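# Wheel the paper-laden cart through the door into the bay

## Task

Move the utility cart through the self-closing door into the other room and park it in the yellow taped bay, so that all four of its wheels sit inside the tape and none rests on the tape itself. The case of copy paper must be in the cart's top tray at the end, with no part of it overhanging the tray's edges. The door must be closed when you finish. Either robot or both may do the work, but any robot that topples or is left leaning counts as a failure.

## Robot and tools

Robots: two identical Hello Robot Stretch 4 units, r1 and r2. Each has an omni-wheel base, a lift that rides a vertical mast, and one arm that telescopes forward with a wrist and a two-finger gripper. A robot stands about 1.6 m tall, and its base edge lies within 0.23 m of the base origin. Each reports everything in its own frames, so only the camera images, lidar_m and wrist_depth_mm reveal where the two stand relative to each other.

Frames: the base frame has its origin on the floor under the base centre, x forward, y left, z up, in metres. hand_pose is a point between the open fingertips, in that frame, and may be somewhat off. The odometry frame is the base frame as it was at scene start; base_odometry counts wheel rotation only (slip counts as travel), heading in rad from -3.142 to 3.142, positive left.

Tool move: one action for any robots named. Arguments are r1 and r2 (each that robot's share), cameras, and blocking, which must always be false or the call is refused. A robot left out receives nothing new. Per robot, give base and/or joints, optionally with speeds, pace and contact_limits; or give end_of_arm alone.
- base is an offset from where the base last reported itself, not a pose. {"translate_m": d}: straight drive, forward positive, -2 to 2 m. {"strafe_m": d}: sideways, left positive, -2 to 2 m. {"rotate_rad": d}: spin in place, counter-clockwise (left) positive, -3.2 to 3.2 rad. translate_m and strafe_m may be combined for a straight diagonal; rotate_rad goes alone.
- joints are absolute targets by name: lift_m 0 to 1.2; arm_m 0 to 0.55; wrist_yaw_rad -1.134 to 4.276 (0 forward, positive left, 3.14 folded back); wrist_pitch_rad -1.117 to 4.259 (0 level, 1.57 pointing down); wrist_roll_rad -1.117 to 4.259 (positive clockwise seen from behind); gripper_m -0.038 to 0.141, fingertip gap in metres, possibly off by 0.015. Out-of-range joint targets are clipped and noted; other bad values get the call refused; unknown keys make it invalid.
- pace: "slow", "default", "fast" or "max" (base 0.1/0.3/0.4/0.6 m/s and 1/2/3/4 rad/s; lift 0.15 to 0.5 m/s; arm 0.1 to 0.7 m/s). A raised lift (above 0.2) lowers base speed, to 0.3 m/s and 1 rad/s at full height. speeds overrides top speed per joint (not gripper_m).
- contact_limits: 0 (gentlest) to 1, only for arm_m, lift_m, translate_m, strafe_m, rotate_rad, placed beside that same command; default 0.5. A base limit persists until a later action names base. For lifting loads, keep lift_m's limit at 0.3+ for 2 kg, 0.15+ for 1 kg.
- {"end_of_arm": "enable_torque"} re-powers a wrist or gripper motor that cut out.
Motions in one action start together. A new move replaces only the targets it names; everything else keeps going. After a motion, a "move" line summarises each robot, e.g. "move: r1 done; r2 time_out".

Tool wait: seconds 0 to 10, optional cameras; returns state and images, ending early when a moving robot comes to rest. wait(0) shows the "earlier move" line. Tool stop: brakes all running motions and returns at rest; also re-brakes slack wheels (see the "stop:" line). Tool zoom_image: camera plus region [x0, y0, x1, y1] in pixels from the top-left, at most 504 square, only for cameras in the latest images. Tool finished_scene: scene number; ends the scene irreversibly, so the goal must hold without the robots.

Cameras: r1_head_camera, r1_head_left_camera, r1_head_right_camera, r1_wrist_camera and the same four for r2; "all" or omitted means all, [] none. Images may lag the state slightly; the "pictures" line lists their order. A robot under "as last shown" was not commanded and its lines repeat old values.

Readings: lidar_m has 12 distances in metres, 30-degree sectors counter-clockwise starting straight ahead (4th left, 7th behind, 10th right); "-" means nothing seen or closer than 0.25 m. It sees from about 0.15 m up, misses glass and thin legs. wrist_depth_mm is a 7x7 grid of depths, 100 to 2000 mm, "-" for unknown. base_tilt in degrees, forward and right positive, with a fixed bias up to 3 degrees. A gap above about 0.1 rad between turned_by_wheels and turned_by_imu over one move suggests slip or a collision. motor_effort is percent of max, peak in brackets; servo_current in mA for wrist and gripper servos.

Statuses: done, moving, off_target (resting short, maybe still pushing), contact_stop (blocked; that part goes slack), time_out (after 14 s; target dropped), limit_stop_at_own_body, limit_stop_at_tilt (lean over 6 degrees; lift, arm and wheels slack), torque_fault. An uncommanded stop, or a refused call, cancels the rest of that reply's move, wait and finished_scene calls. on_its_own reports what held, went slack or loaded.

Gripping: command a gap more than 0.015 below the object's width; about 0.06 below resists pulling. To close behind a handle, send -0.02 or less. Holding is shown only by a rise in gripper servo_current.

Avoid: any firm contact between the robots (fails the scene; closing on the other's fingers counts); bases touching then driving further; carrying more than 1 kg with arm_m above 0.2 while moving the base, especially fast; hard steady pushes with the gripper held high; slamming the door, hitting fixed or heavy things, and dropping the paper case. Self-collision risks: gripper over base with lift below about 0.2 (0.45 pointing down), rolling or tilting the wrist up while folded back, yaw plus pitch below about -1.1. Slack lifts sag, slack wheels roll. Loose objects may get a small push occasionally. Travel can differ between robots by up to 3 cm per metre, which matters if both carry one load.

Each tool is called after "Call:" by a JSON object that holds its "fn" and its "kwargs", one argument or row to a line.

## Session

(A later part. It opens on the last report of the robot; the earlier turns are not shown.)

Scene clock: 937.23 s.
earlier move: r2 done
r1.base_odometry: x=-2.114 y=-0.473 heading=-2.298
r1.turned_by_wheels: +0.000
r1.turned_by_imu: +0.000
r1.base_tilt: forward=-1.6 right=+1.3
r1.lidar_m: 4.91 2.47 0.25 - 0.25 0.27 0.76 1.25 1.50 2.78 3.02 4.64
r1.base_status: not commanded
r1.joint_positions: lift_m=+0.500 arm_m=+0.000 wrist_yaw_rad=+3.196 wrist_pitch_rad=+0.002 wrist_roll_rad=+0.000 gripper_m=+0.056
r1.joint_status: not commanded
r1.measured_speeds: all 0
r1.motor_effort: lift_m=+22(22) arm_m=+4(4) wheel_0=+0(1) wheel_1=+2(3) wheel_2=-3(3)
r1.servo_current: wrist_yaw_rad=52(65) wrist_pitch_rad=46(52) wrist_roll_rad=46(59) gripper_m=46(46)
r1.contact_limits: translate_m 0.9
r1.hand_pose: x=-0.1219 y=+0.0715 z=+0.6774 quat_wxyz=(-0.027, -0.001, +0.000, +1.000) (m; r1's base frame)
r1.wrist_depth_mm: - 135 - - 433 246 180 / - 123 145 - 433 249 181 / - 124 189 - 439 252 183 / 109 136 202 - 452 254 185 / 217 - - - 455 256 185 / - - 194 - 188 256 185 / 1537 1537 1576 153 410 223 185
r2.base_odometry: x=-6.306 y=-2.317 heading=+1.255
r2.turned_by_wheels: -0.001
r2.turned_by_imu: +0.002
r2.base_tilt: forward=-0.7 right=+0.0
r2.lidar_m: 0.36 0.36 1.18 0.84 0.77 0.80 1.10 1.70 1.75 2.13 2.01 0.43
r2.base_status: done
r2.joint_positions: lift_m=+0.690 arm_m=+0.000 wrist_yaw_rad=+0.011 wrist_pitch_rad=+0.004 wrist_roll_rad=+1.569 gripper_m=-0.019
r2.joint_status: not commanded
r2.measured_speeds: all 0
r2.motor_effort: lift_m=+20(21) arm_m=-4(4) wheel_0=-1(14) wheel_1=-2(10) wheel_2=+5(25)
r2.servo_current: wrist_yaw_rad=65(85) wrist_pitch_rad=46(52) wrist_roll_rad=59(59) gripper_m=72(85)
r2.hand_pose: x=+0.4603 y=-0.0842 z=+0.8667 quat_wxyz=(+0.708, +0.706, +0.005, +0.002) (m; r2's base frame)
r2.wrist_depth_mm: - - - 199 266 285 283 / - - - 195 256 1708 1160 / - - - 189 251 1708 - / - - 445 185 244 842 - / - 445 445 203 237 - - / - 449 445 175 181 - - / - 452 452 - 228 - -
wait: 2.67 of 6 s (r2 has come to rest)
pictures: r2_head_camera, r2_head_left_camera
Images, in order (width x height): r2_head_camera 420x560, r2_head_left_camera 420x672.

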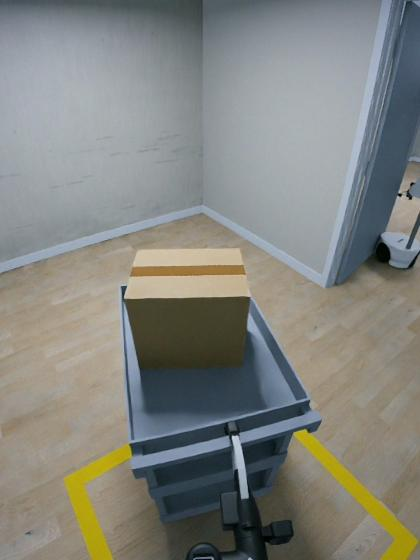

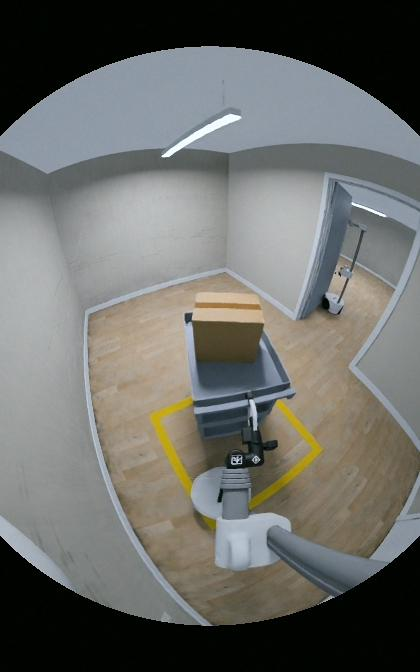

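Call:
{"fn": "move", "kwargs": {
  "blocking": false,
  "r2": {"base":{"translate_m":-0.4}},
  "cameras": []
}}

Call:
{"fn": "wait", "kwargs": {
  "seconds": 6,
  "cameras": ["r2_head_camera","r2_head_left_camera","r2_head_right_camera"]
}}

Scene clock: 942.50 s.
move: r2 moving
r1: as last shown
r1.lidar_m: 4.90 2.47 0.25 - 0.25 0.28 0.76 1.25 1.46 2.79 3.05 4.64
r1.motor_effort: lift_m=+22(22) arm_m=+4(4) wheel_0=+0(0) wheel_1=+2(2) wheel_2=-3(3)
r1.servo_current: wrist_yaw_rad=46(59) wrist_pitch_rad=46(46) wrist_roll_rad=39(52) gripper_m=46(46)
r1.contact_limits: translate_m 0.9
r1.wrist_depth_mm: - 135 - - 430 247 179 / - 123 145 - 436 248 182 / - 124 189 - 439 251 184 / 109 135 203 - 452 253 183 / 216 - - - 455 255 185 / - - 193 - 188 256 185 / 1537 1537 1537 153 413 223 186
r2.base_odometry: x=-6.316 y=-2.347 heading=+1.256
r2.turned_by_wheels: +0.000
r2.turned_by_imu: +0.001
r2.base_tilt: forward=-0.7 right=+0.1
r2.lidar_m: 0.37 0.36 1.18 0.82 0.75 0.81 1.10 1.67 1.69 2.12 2.02 0.45
r2.base_status: translate_m moving
r2.joint_positions: lift_m=+0.690 arm_m=+0.000 wrist_yaw_rad=+0.011 wrist_pitch_rad=+0.004 wrist_roll_rad=+1.569 gripper_m=-0.019
r2.joint_status: not commanded
r2.measured_speeds: translate_m=-0.121 strafe_m=+0.000 rotate_rad=-0.002 lift_m=+0.000 arm_m=+0.000 wrist_yaw_rad=+0.000 wrist_pitch_rad=+0.000 wrist_roll_rad=+0.000
r2.motor_effort: lift_m=+21(21) arm_m=-4(4) wheel_0=-4(8) wheel_1=-8(9) wheel_2=+17(19)
r2.servo_current: wrist_yaw_rad=65(78) wrist_pitch_rad=46(46) wrist_roll_rad=52(52) gripper_m=78(78)
r2.hand_pose: x=+0.4603 y=-0.0842 z=+0.8667 quat_wxyz=(+0.708, +0.706, +0.005, +0.002) (m; r2's base frame)
r2.wrist_depth_mm: - - - 198 263 285 285 / - - - 195 257 1661 1182 / - - - 189 249 1618 - / - - 445 185 244 842 - / - 449 445 181 238 - - / - 449 445 175 181 - - / - 452 455 - 228 - -
pictures: none
No camera images: "cameras" was empty.

Scene clock: 944.83 s.
earlier move: r2 done
r1.base_odometry: x=-2.114 y=-0.473 heading=-2.298
r1.turned_by_wheels: +0.000
r1.turned_by_imu: +0.000
r1.base_tilt: forward=-1.6 right=+1.3
r1.lidar_m: 4.90 2.50 0.25 - 0.25 0.27 0.74 1.26 1.48 2.76 3.04 4.61
r1.base_status: not commanded
r1.joint_positions: lift_m=+0.500 arm_m=+0.000 wrist_yaw_rad=+3.196 wrist_pitch_rad=+0.002 wrist_roll_rad=+0.000 gripper_m=+0.056
r1.joint_status: not commanded
r1.measured_speeds: all 0
r1.motor_effort: lift_m=+22(22) arm_m=+4(4) wheel_0=+0(1) wheel_1=+2(2) wheel_2=-3(3)
r1.servo_current: wrist_yaw_rad=39(72) wrist_pitch_rad=39(46) wrist_roll_rad=46(72) gripper_m=39(52)
r1.contact_limits: translate_m 0.9
r1.hand_pose: x=-0.1219 y=+0.0715 z=+0.6774 quat_wxyz=(-0.027, -0.001, +0.000, +1.000) (m; r1's base frame)
r1.wrist_depth_mm: - 135 - - 427 246 180 / - 122 145 - 433 250 182 / - 124 190 - 442 252 183 / 109 135 203 - 449 254 185 / 216 - - - 455 255 185 / - - 194 - 188 258 186 / 1576 1499 1537 153 410 223 186
r2.base_odometry: x=-6.430 y=-2.698 heading=+1.256
r2.turned_by_wheels: +0.000
r2.turned_by_imu: +0.001
r2.base_tilt: forward=-0.7 right=+0.1
r2.lidar_m: 0.36 0.37 0.87 0.61 0.57 0.59 0.84 1.38 1.43 1.89 2.21 0.44
r2.base_status: done
r2.joint_positions: lift_m=+0.690 arm_m=+0.000 wrist_yaw_rad=+0.011 wrist_pitch_rad=+0.004 wrist_roll_rad=+1.569 gripper_m=-0.019
r2.joint_status: not commanded
r2.measured_speeds: all 0
r2.motor_effort: lift_m=+20(21) arm_m=-4(4) wheel_0=+0(8) wheel_1=-2(10) wheel_2=+4(20)
r2.servo_current: wrist_yaw_rad=65(78) wrist_pitch_rad=46(52) wrist_roll_rad=52(65) gripper_m=78(85)
r2.hand_pose: x=+0.4603 y=-0.0842 z=+0.8667 quat_wxyz=(+0.708, +0.706, +0.005, +0.002) (m; r2's base frame)
r2.wrist_depth_mm: - - - 204 270 282 281 / - - - 198 260 1661 1229 / - - - 192 252 1661 - / - - 442 186 244 842 - / - 445 445 181 239 - - / - 445 449 175 180 - - / - 449 452 - 227 - -
wait: 2.33 of 6 s (r2 has come to rest)
pictures: r2_head_camera, r2_head_left_camera, r2_head_right_camera
Images, in order (width x height): r2_head_camera 420x560, r2_head_left_camera 420x672, r2_head_right_camera 420x672.

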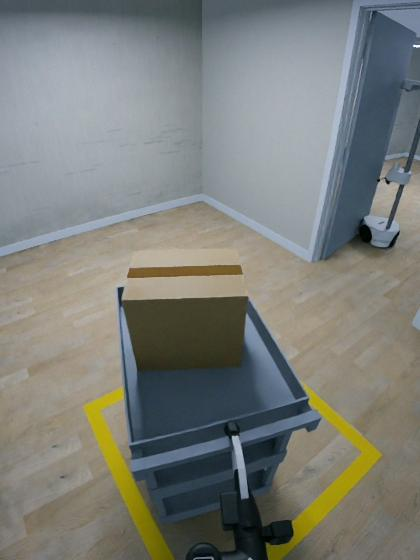

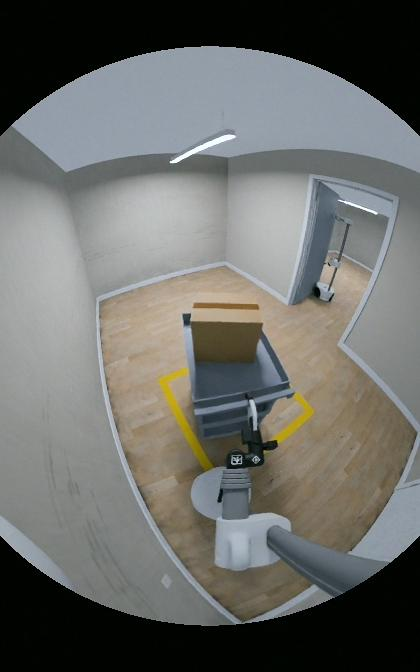

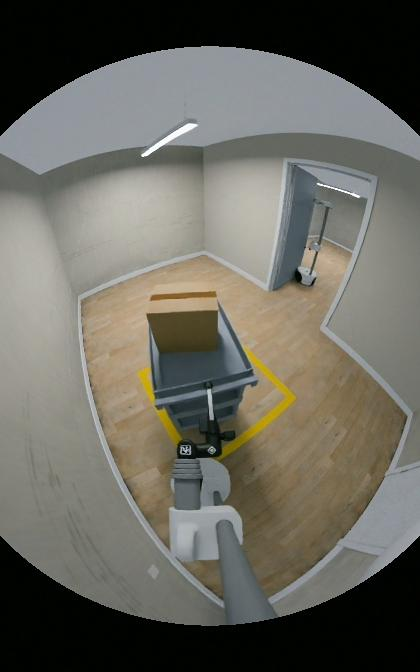

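Call:
{"fn": "move", "kwargs": {
  "blocking": false,
  "r2": {"base":{"translate_m":0.02,"strafe_m":-0.18},"pace":"slow"},
  "cameras": []
}}

Call:
{"fn": "wait", "kwargs": {
  "seconds": 6,
  "cameras": ["r2_head_camera","r2_head_right_camera"]
}}

Scene clock: 965.90 s.
move: r2 moving
r1: as last shown
r1.turned_by_imu: -0.001
r1.lidar_m: 4.90 2.50 0.25 - 0.25 0.28 0.75 1.25 1.51 2.78 3.03 4.67
r1.servo_current: wrist_yaw_rad=26(59) wrist_pitch_rad=52(52) wrist_roll_rad=72(72) gripper_m=46(46)
r1.contact_limits: translate_m 0.9
r1.wrist_depth_mm: - 135 - - 427 247 180 / - 123 145 - 436 249 181 / - 124 189 - 442 252 183 / 109 135 202 - 449 255 185 / 216 - - - 455 256 185 / - - 194 - 187 257 186 / 1537 1537 1576 153 413 223 185
r2.base_odometry: x=-6.417 y=-2.701 heading=+1.256
r2.turned_by_wheels: +0.001
r2.turned_by_imu: +0.004
r2.base_tilt: forward=-0.7 right=+0.1
r2.lidar_m: 0.37 0.34 0.89 0.63 0.56 0.61 0.83 1.36 1.39 1.86 2.19 0.46
r2.base_status: translate_m moving; strafe_m moving
r2.joint_positions: lift_m=+0.690 arm_m=+0.000 wrist_yaw_rad=+0.011 wrist_pitch_rad=+0.004 wrist_roll_rad=+1.569 gripper_m=-0.019
r2.joint_status: not commanded
r2.measured_speeds: translate_m=+0.006 strafe_m=-0.052 rotate_rad=+0.002 lift_m=+0.000 arm_m=+0.000 wrist_yaw_rad=+0.000 wrist_pitch_rad=+0.000 wrist_roll_rad=+0.000
r2.motor_effort: lift_m=+20(21) arm_m=-4(4) wheel_0=+15(15) wheel_1=-5(9) wheel_2=-4(5)
r2.servo_current: wrist_yaw_rad=59(72) wrist_pitch_rad=39(46) wrist_roll_rad=46(59) gripper_m=78(78)
r2.hand_pose: x=+0.4603 y=-0.0842 z=+0.8667 quat_wxyz=(+0.708, +0.706, +0.005, +0.002) (m; r2's base frame)
r2.wrist_depth_mm: - - - 202 271 281 281 / - - - 198 259 1661 1255 / - - - 190 253 1708 - / - - 442 186 245 842 - / - 442 445 181 238 - - / - 445 445 175 181 - - / - 449 449 - 228 - -
pictures: none
No camera images: "cameras" was empty.

Scene clock: 968.40 s.
earlier move: r2 done
r1.base_odometry: x=-2.114 y=-0.473 heading=-2.298
r1.turned_by_wheels: +0.000
r1.turned_by_imu: +0.000
r1.base_tilt: forward=-1.6 right=+1.3
r1.lidar_m: 4.90 2.48 0.25 - 0.25 0.29 0.75 1.26 1.48 2.78 3.03 4.65
r1.base_status: not commanded
r1.joint_positions: lift_m=+0.500 arm_m=+0.000 wrist_yaw_rad=+3.196 wrist_pitch_rad=+0.002 wrist_roll_rad=+0.000 gripper_m=+0.056
r1.joint_status: not commanded
r1.measured_speeds: all 0
r1.motor_effort: lift_m=+22(22) arm_m=+4(5) wheel_0=+0(1) wheel_1=+2(3) wheel_2=-3(3)
r1.servo_current: wrist_yaw_rad=52(72) wrist_pitch_rad=39(52) wrist_roll_rad=46(72) gripper_m=46(46)
r1.contact_limits: translate_m 0.9
r1.hand_pose: x=-0.1219 y=+0.0715 z=+0.6774 quat_wxyz=(-0.027, -0.001, +0.000, +1.000) (m; r1's base frame)
r1.wrist_depth_mm: - 135 - - 433 246 179 / - 123 145 - 439 250 182 / - 124 189 - 442 252 183 / 109 135 202 - 452 255 185 / 216 - - - 459 256 185 / - - 193 - 187 256 185 / 1537 1537 1537 153 413 223 186
r2.base_odometry: x=-6.253 y=-2.734 heading=+1.255
r2.turned_by_wheels: -0.001
r2.turned_by_imu: +0.000
r2.base_tilt: forward=-0.7 right=+0.1
r2.lidar_m: 0.32 0.30 1.12 0.79 0.73 0.78 1.02 1.30 1.29 1.83 2.06 0.49
r2.base_status: done
r2.joint_positions: lift_m=+0.690 arm_m=+0.000 wrist_yaw_rad=+0.008 wrist_pitch_rad=+0.004 wrist_roll_rad=+1.569 gripper_m=-0.019
r2.joint_status: not commanded
r2.measured_speeds: all 0
r2.motor_effort: lift_m=+21(21) arm_m=-3(4) wheel_0=+7(16) wheel_1=-4(9) wheel_2=-6(8)
r2.servo_current: wrist_yaw_rad=52(78) wrist_pitch_rad=39(52) wrist_roll_rad=46(65) gripper_m=72(78)
r2.hand_pose: x=+0.4600 y=-0.0851 z=+0.8667 quat_wxyz=(+0.708, +0.706, +0.004, +0.001) (m; r2's base frame)
r2.wrist_depth_mm: - - - 272 - 1661 1160 / - - - 304 324 332 336 / - - - 278 294 1708 1205 / - - - 262 265 1756 - / - - - 189 247 798 - / - 436 430 173 180 - - / - 418 415 - 214 - -
wait: 2.50 of 6 s (r2 has come to rest)
pictures: r2_head_camera, r2_head_right_camera
Images, in order (width x height): r2_head_camera 420x560, r2_head_right_camera 420x672.

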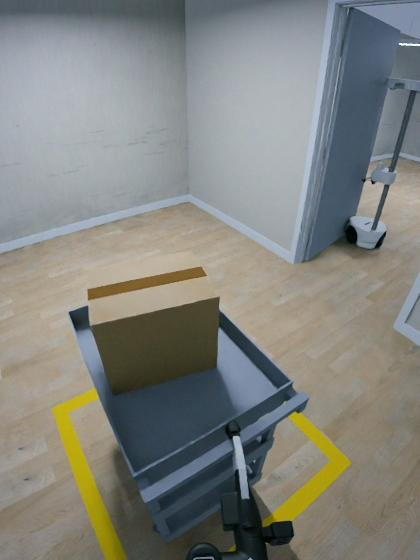

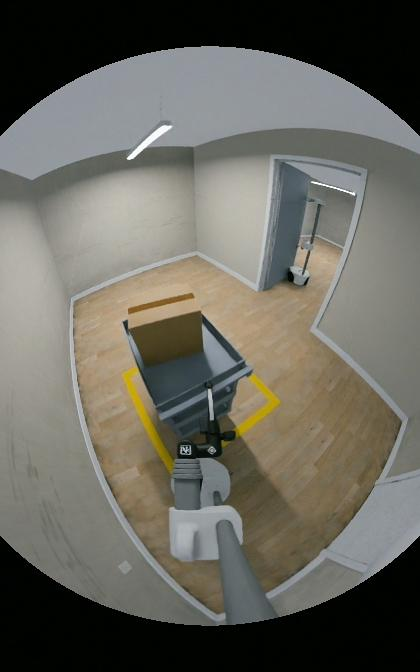

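Call:
{"fn": "move", "kwargs": {
  "blocking": false,
  "r2": {"joints":{"gripper_m":0.09}},
  "cameras": []
}}

Call:
{"fn": "wait", "kwargs": {
  "seconds": 2.5,
  "cameras": []
}}

Call:
{"fn": "move", "kwargs": {
  "blocking": false,
  "r2": {"base":{"translate_m":-0.15},"pace":"slow"},
  "cameras": []
}}

Call:
{"fn": "wait", "kwargs": {
  "seconds": 4,
  "cameras": ["r2_head_camera"]
}}

Call:
{"fn": "move", "kwargs": {
  "blocking": false,
  "r2": {"base":{"strafe_m":-0.7}},
  "cameras": []
}}

Call:
{"fn": "wait", "kwargs": {
  "seconds": 6,
  "cameras": []
}}

Call:
{"fn": "move", "kwargs": {
  "blocking": false,
  "r2": {"base":{"rotate_rad":0.6}},
  "cameras": []
}}

Call:
{"fn": "wait", "kwargs": {
  "seconds": 3,
  "cameras": ["r2_head_camera","r2_head_left_camera"]
}}

Scene clock: 979.07 s.
move: r2 moving
r1: as last shown
r1.turned_by_imu: -0.001
r1.lidar_m: 4.92 2.49 0.25 - 0.25 0.27 0.78 1.28 1.50 2.77 3.01 4.66
r1.motor_effort: lift_m=+22(22) arm_m=+4(4) wheel_0=+0(1) wheel_1=+2(2) wheel_2=-3(3)
r1.servo_current: wrist_yaw_rad=33(59) wrist_pitch_rad=52(52) wrist_roll_rad=52(59) gripper_m=46(46)
r1.contact_limits: translate_m 0.9
r1.wrist_depth_mm: - 135 - - 427 245 179 / - 123 145 - 433 250 182 / - 124 190 - 445 253 183 / 109 136 202 - 452 254 185 / 216 - - - 459 256 185 / - - 193 - 189 257 186 / 1537 1537 1537 154 413 224 186
r2.base_odometry: x=-6.253 y=-2.734 heading=+1.255
r2.turned_by_wheels: +0.000
r2.turned_by_imu: +0.001
r2.base_tilt: forward=-0.6 right=+0.1
r2.lidar_m: 0.31 0.29 1.09 0.80 0.74 0.76 1.04 1.29 1.30 1.81 2.05 0.50
r2.base_status: not commanded
r2.joint_positions: lift_m=+0.690 arm_m=+0.000 wrist_yaw_rad=+0.003 wrist_pitch_rad=+0.004 wrist_roll_rad=+1.569 gripper_m=+0.005
r2.joint_status: gripper_m moving
r2.measured_speeds: translate_m=+0.000 strafe_m=+0.000 rotate_rad=+0.000 lift_m=+0.000 arm_m=+0.000 wrist_yaw_rad=-0.015 wrist_pitch_rad=+0.000 wrist_roll_rad=+0.000
r2.motor_effort: lift_m=+20(21) arm_m=-4(4) wheel_0=+7(7) wheel_1=-4(4) wheel_2=-5(6)
r2.servo_current: wrist_yaw_rad=52(65) wrist_pitch_rad=39(52) wrist_roll_rad=52(59) gripper_m=78(91)
r2.hand_pose: x=+0.4596 y=-0.0865 z=+0.8667 quat_wxyz=(+0.708, +0.706, +0.003, +0.000) (m; r2's base frame)
r2.wrist_depth_mm: - - - 281 - 1661 1160 / - - - 314 332 340 1042 / - - - 283 298 1708 1182 / - - - 260 270 1708 - / - - - 192 250 788 - / - 439 433 176 182 - - / - 421 415 - 219 - -
pictures: none
No camera images: "cameras" was empty.

Scene clock: 980.40 s.
earlier move: r2 done
r1.base_odometry: x=-2.114 y=-0.473 heading=-2.298
r1.turned_by_wheels: +0.000
r1.turned_by_imu: +0.000
r1.base_tilt: forward=-1.6 right=+1.3
r1.lidar_m: 4.89 2.49 0.25 - 0.25 0.28 0.77 1.26 1.49 2.77 3.06 4.64
r1.base_status: not commanded
r1.joint_positions: lift_m=+0.500 arm_m=+0.000 wrist_yaw_rad=+3.196 wrist_pitch_rad=+0.002 wrist_roll_rad=+0.000 gripper_m=+0.056
r1.joint_status: not commanded
r1.measured_speeds: all 0
r1.motor_effort: lift_m=+22(22) arm_m=+4(4) wheel_0=+0(1) wheel_1=+2(3) wheel_2=-3(3)
r1.servo_current: wrist_yaw_rad=65(72) wrist_pitch_rad=39(52) wrist_roll_rad=59(65) gripper_m=39(46)
r1.contact_limits: translate_m 0.9
r1.hand_pose: x=-0.1219 y=+0.0715 z=+0.6774 quat_wxyz=(-0.027, -0.001, +0.000, +1.000) (m; r1's base frame)
r1.wrist_depth_mm: - 135 - - 424 247 180 / - 123 145 - 433 249 181 / - 124 190 - 442 250 184 / 109 135 202 - 449 254 184 / 215 - - - 455 256 185 / - - 193 - 188 257 186 / 1537 1537 1537 153 413 223 186
r2.base_odometry: x=-6.253 y=-2.734 heading=+1.255
r2.turned_by_wheels: +0.000
r2.turned_by_imu: +0.000
r2.base_tilt: forward=-0.7 right=+0.1
r2.lidar_m: 0.32 0.30 1.10 0.79 0.73 0.76 1.03 1.30 1.32 1.79 2.02 0.48
r2.base_status: not commanded
r2.joint_positions: lift_m=+0.690 arm_m=+0.000 wrist_yaw_rad=+0.002 wrist_pitch_rad=+0.004 wrist_roll_rad=+1.569 gripper_m=+0.090
r2.joint_status: all done
r2.measured_speeds: all 0
r2.motor_effort: lift_m=+21(21) arm_m=-4(4) wheel_0=+7(8) wheel_1=-3(4) wheel_2=-6(6)
r2.servo_current: wrist_yaw_rad=46(65) wrist_pitch_rad=39(52) wrist_roll_rad=52(65) gripper_m=52(124)
r2.hand_pose: x=+0.4595 y=-0.0867 z=+0.8667 quat_wxyz=(+0.708, +0.706, +0.002, -0.001) (m; r2's base frame)
r2.wrist_depth_mm: - - - 294 - 1661 1160 / - - - 317 338 345 343 / - - - 294 304 1708 1255 / - - - 265 273 1808 535 / - - - 195 253 768 - / - 445 436 179 186 - - / - 424 147 - 220 - -
wait: 1.33 of 2.5 s (r2 has come to rest)
pictures: none
No camera images: "cameras" was empty.

Scene clock: 980.90 s.
move: r2 moving
r1: as last shown
r1.lidar_m: 4.90 2.51 0.25 - 0.25 0.27 0.74 1.27 1.49 2.77 3.03 4.64
r1.motor_effort: lift_m=+22(22) arm_m=+4(5) wheel_0=+0(1) wheel_1=+2(2) wheel_2=-3(3)
r1.servo_current: wrist_yaw_rad=52(72) wrist_pitch_rad=39(46) wrist_roll_rad=46(59) gripper_m=46(52)
r1.contact_limits: translate_m 0.9
r1.wrist_depth_mm: - 135 - - 427 245 179 / - 123 145 - 436 248 182 / - 124 189 - 442 252 184 / 109 135 202 - 449 255 184 / 216 - - - 455 256 185 / - - 193 - 187 256 186 / 1499 1537 1499 153 413 224 186
r2.base_odometry: x=-6.257 y=-2.746 heading=+1.255
r2.turned_by_wheels: +0.000
r2.turned_by_imu: +0.000
r2.base_tilt: forward=-0.7 right=+0.0
r2.lidar_m: 0.32 0.31 1.08 0.77 0.73 0.77 1.02 1.27 1.28 1.78 2.06 0.50
r2.base_status: translate_m moving
r2.joint_positions: lift_m=+0.690 arm_m=+0.000 wrist_yaw_rad=+0.001 wrist_pitch_rad=+0.004 wrist_roll_rad=+1.569 gripper_m=+0.090
r2.joint_status: not commanded
r2.measured_speeds: translate_m=-0.048 strafe_m=+0.000 rotate_rad=+0.002 lift_m=+0.000 arm_m=+0.000 wrist_yaw_rad=+0.000 wrist_pitch_rad=+0.000 wrist_roll_rad=+0.000
r2.motor_effort: lift_m=+19(20) arm_m=-4(4) wheel_0=-6(8) wheel_1=-7(8) wheel_2=+9(9)
r2.servo_current: wrist_yaw_rad=33(46) wrist_pitch_rad=46(52) wrist_roll_rad=59(59) gripper_m=52(52)
r2.hand_pose: x=+0.4594 y=-0.0870 z=+0.8670 quat_wxyz=(+0.708, +0.706, +0.002, -0.001) (m; r2's base frame)
r2.wrist_depth_mm: - - - 300 - 1661 1182 / - - - 319 340 351 349 / - - - 241 312 1708 1182 / - - - 220 281 1708 544 / - - - 199 259 788 - / - 455 193 182 192 - - / - - 430 - 224 - -
pictures: none
No camera images: "cameras" was empty.

Scene clock: 983.20 s.
earlier move: r2 done
r1.base_odometry: x=-2.114 y=-0.473 heading=-2.298
r1.turned_by_wheels: +0.000
r1.turned_by_imu: +0.000
r1.base_tilt: forward=-1.6 right=+1.3
r1.lidar_m: 4.92 2.48 0.25 - 0.25 0.25 0.75 1.25 1.48 2.77 3.04 4.63
r1.base_status: not commanded
r1.joint_positions: lift_m=+0.500 arm_m=+0.000 wrist_yaw_rad=+3.196 wrist_pitch_rad=+0.002 wrist_roll_rad=+0.000 gripper_m=+0.056
r1.joint_status: not commanded
r1.measured_speeds: all 0
r1.motor_effort: lift_m=+22(22) arm_m=+4(5) wheel_0=+0(1) wheel_1=+2(3) wheel_2=-3(3)
r1.servo_current: wrist_yaw_rad=46(72) wrist_pitch_rad=46(46) wrist_roll_rad=65(65) gripper_m=39(52)
r1.contact_limits: translate_m 0.9
r1.hand_pose: x=-0.1219 y=+0.0715 z=+0.6774 quat_wxyz=(-0.027, -0.001, +0.000, +1.000) (m; r1's base frame)
r1.wrist_depth_mm: - 135 - - 427 247 180 / - 122 145 - 433 250 182 / - 124 189 - 442 251 183 / 109 135 202 - 452 256 185 / 216 - - - 455 256 185 / - - 195 - 188 257 185 / 1537 1499 1537 153 413 222 186
r2.base_odometry: x=-6.300 y=-2.877 heading=+1.255
r2.turned_by_wheels: +0.000
r2.turned_by_imu: +0.000
r2.base_tilt: forward=-0.7 right=+0.0
r2.lidar_m: 0.43 0.49 0.99 0.70 0.66 0.66 0.92 1.17 1.19 1.63 2.12 0.65
r2.base_status: done
r2.joint_positions: lift_m=+0.690 arm_m=+0.000 wrist_yaw_rad=+0.001 wrist_pitch_rad=+0.004 wrist_roll_rad=+1.569 gripper_m=+0.090
r2.joint_status: not commanded
r2.measured_speeds: all 0
r2.motor_effort: lift_m=+19(20) arm_m=-4(4) wheel_0=-3(9) wheel_1=-4(8) wheel_2=+5(10)
r2.servo_current: wrist_yaw_rad=52(59) wrist_pitch_rad=39(52) wrist_roll_rad=46(59) gripper_m=46(59)
r2.hand_pose: x=+0.4594 y=-0.0870 z=+0.8670 quat_wxyz=(+0.708, +0.706, +0.002, -0.001) (m; r2's base frame)
r2.wrist_depth_mm: - - - - - 1708 1182 / - - - - - 1708 1182 / - - - 466 - 1863 462 / - - - 421 - 798 - / - - 597 397 392 - - / - - 194 307 190 - - / - - 549 - - - -
wait: 2.30 of 4 s (r2 has come to rest)
pictures: r2_head_camera
Images, in order (width x height): r2_head_camera 420x560.

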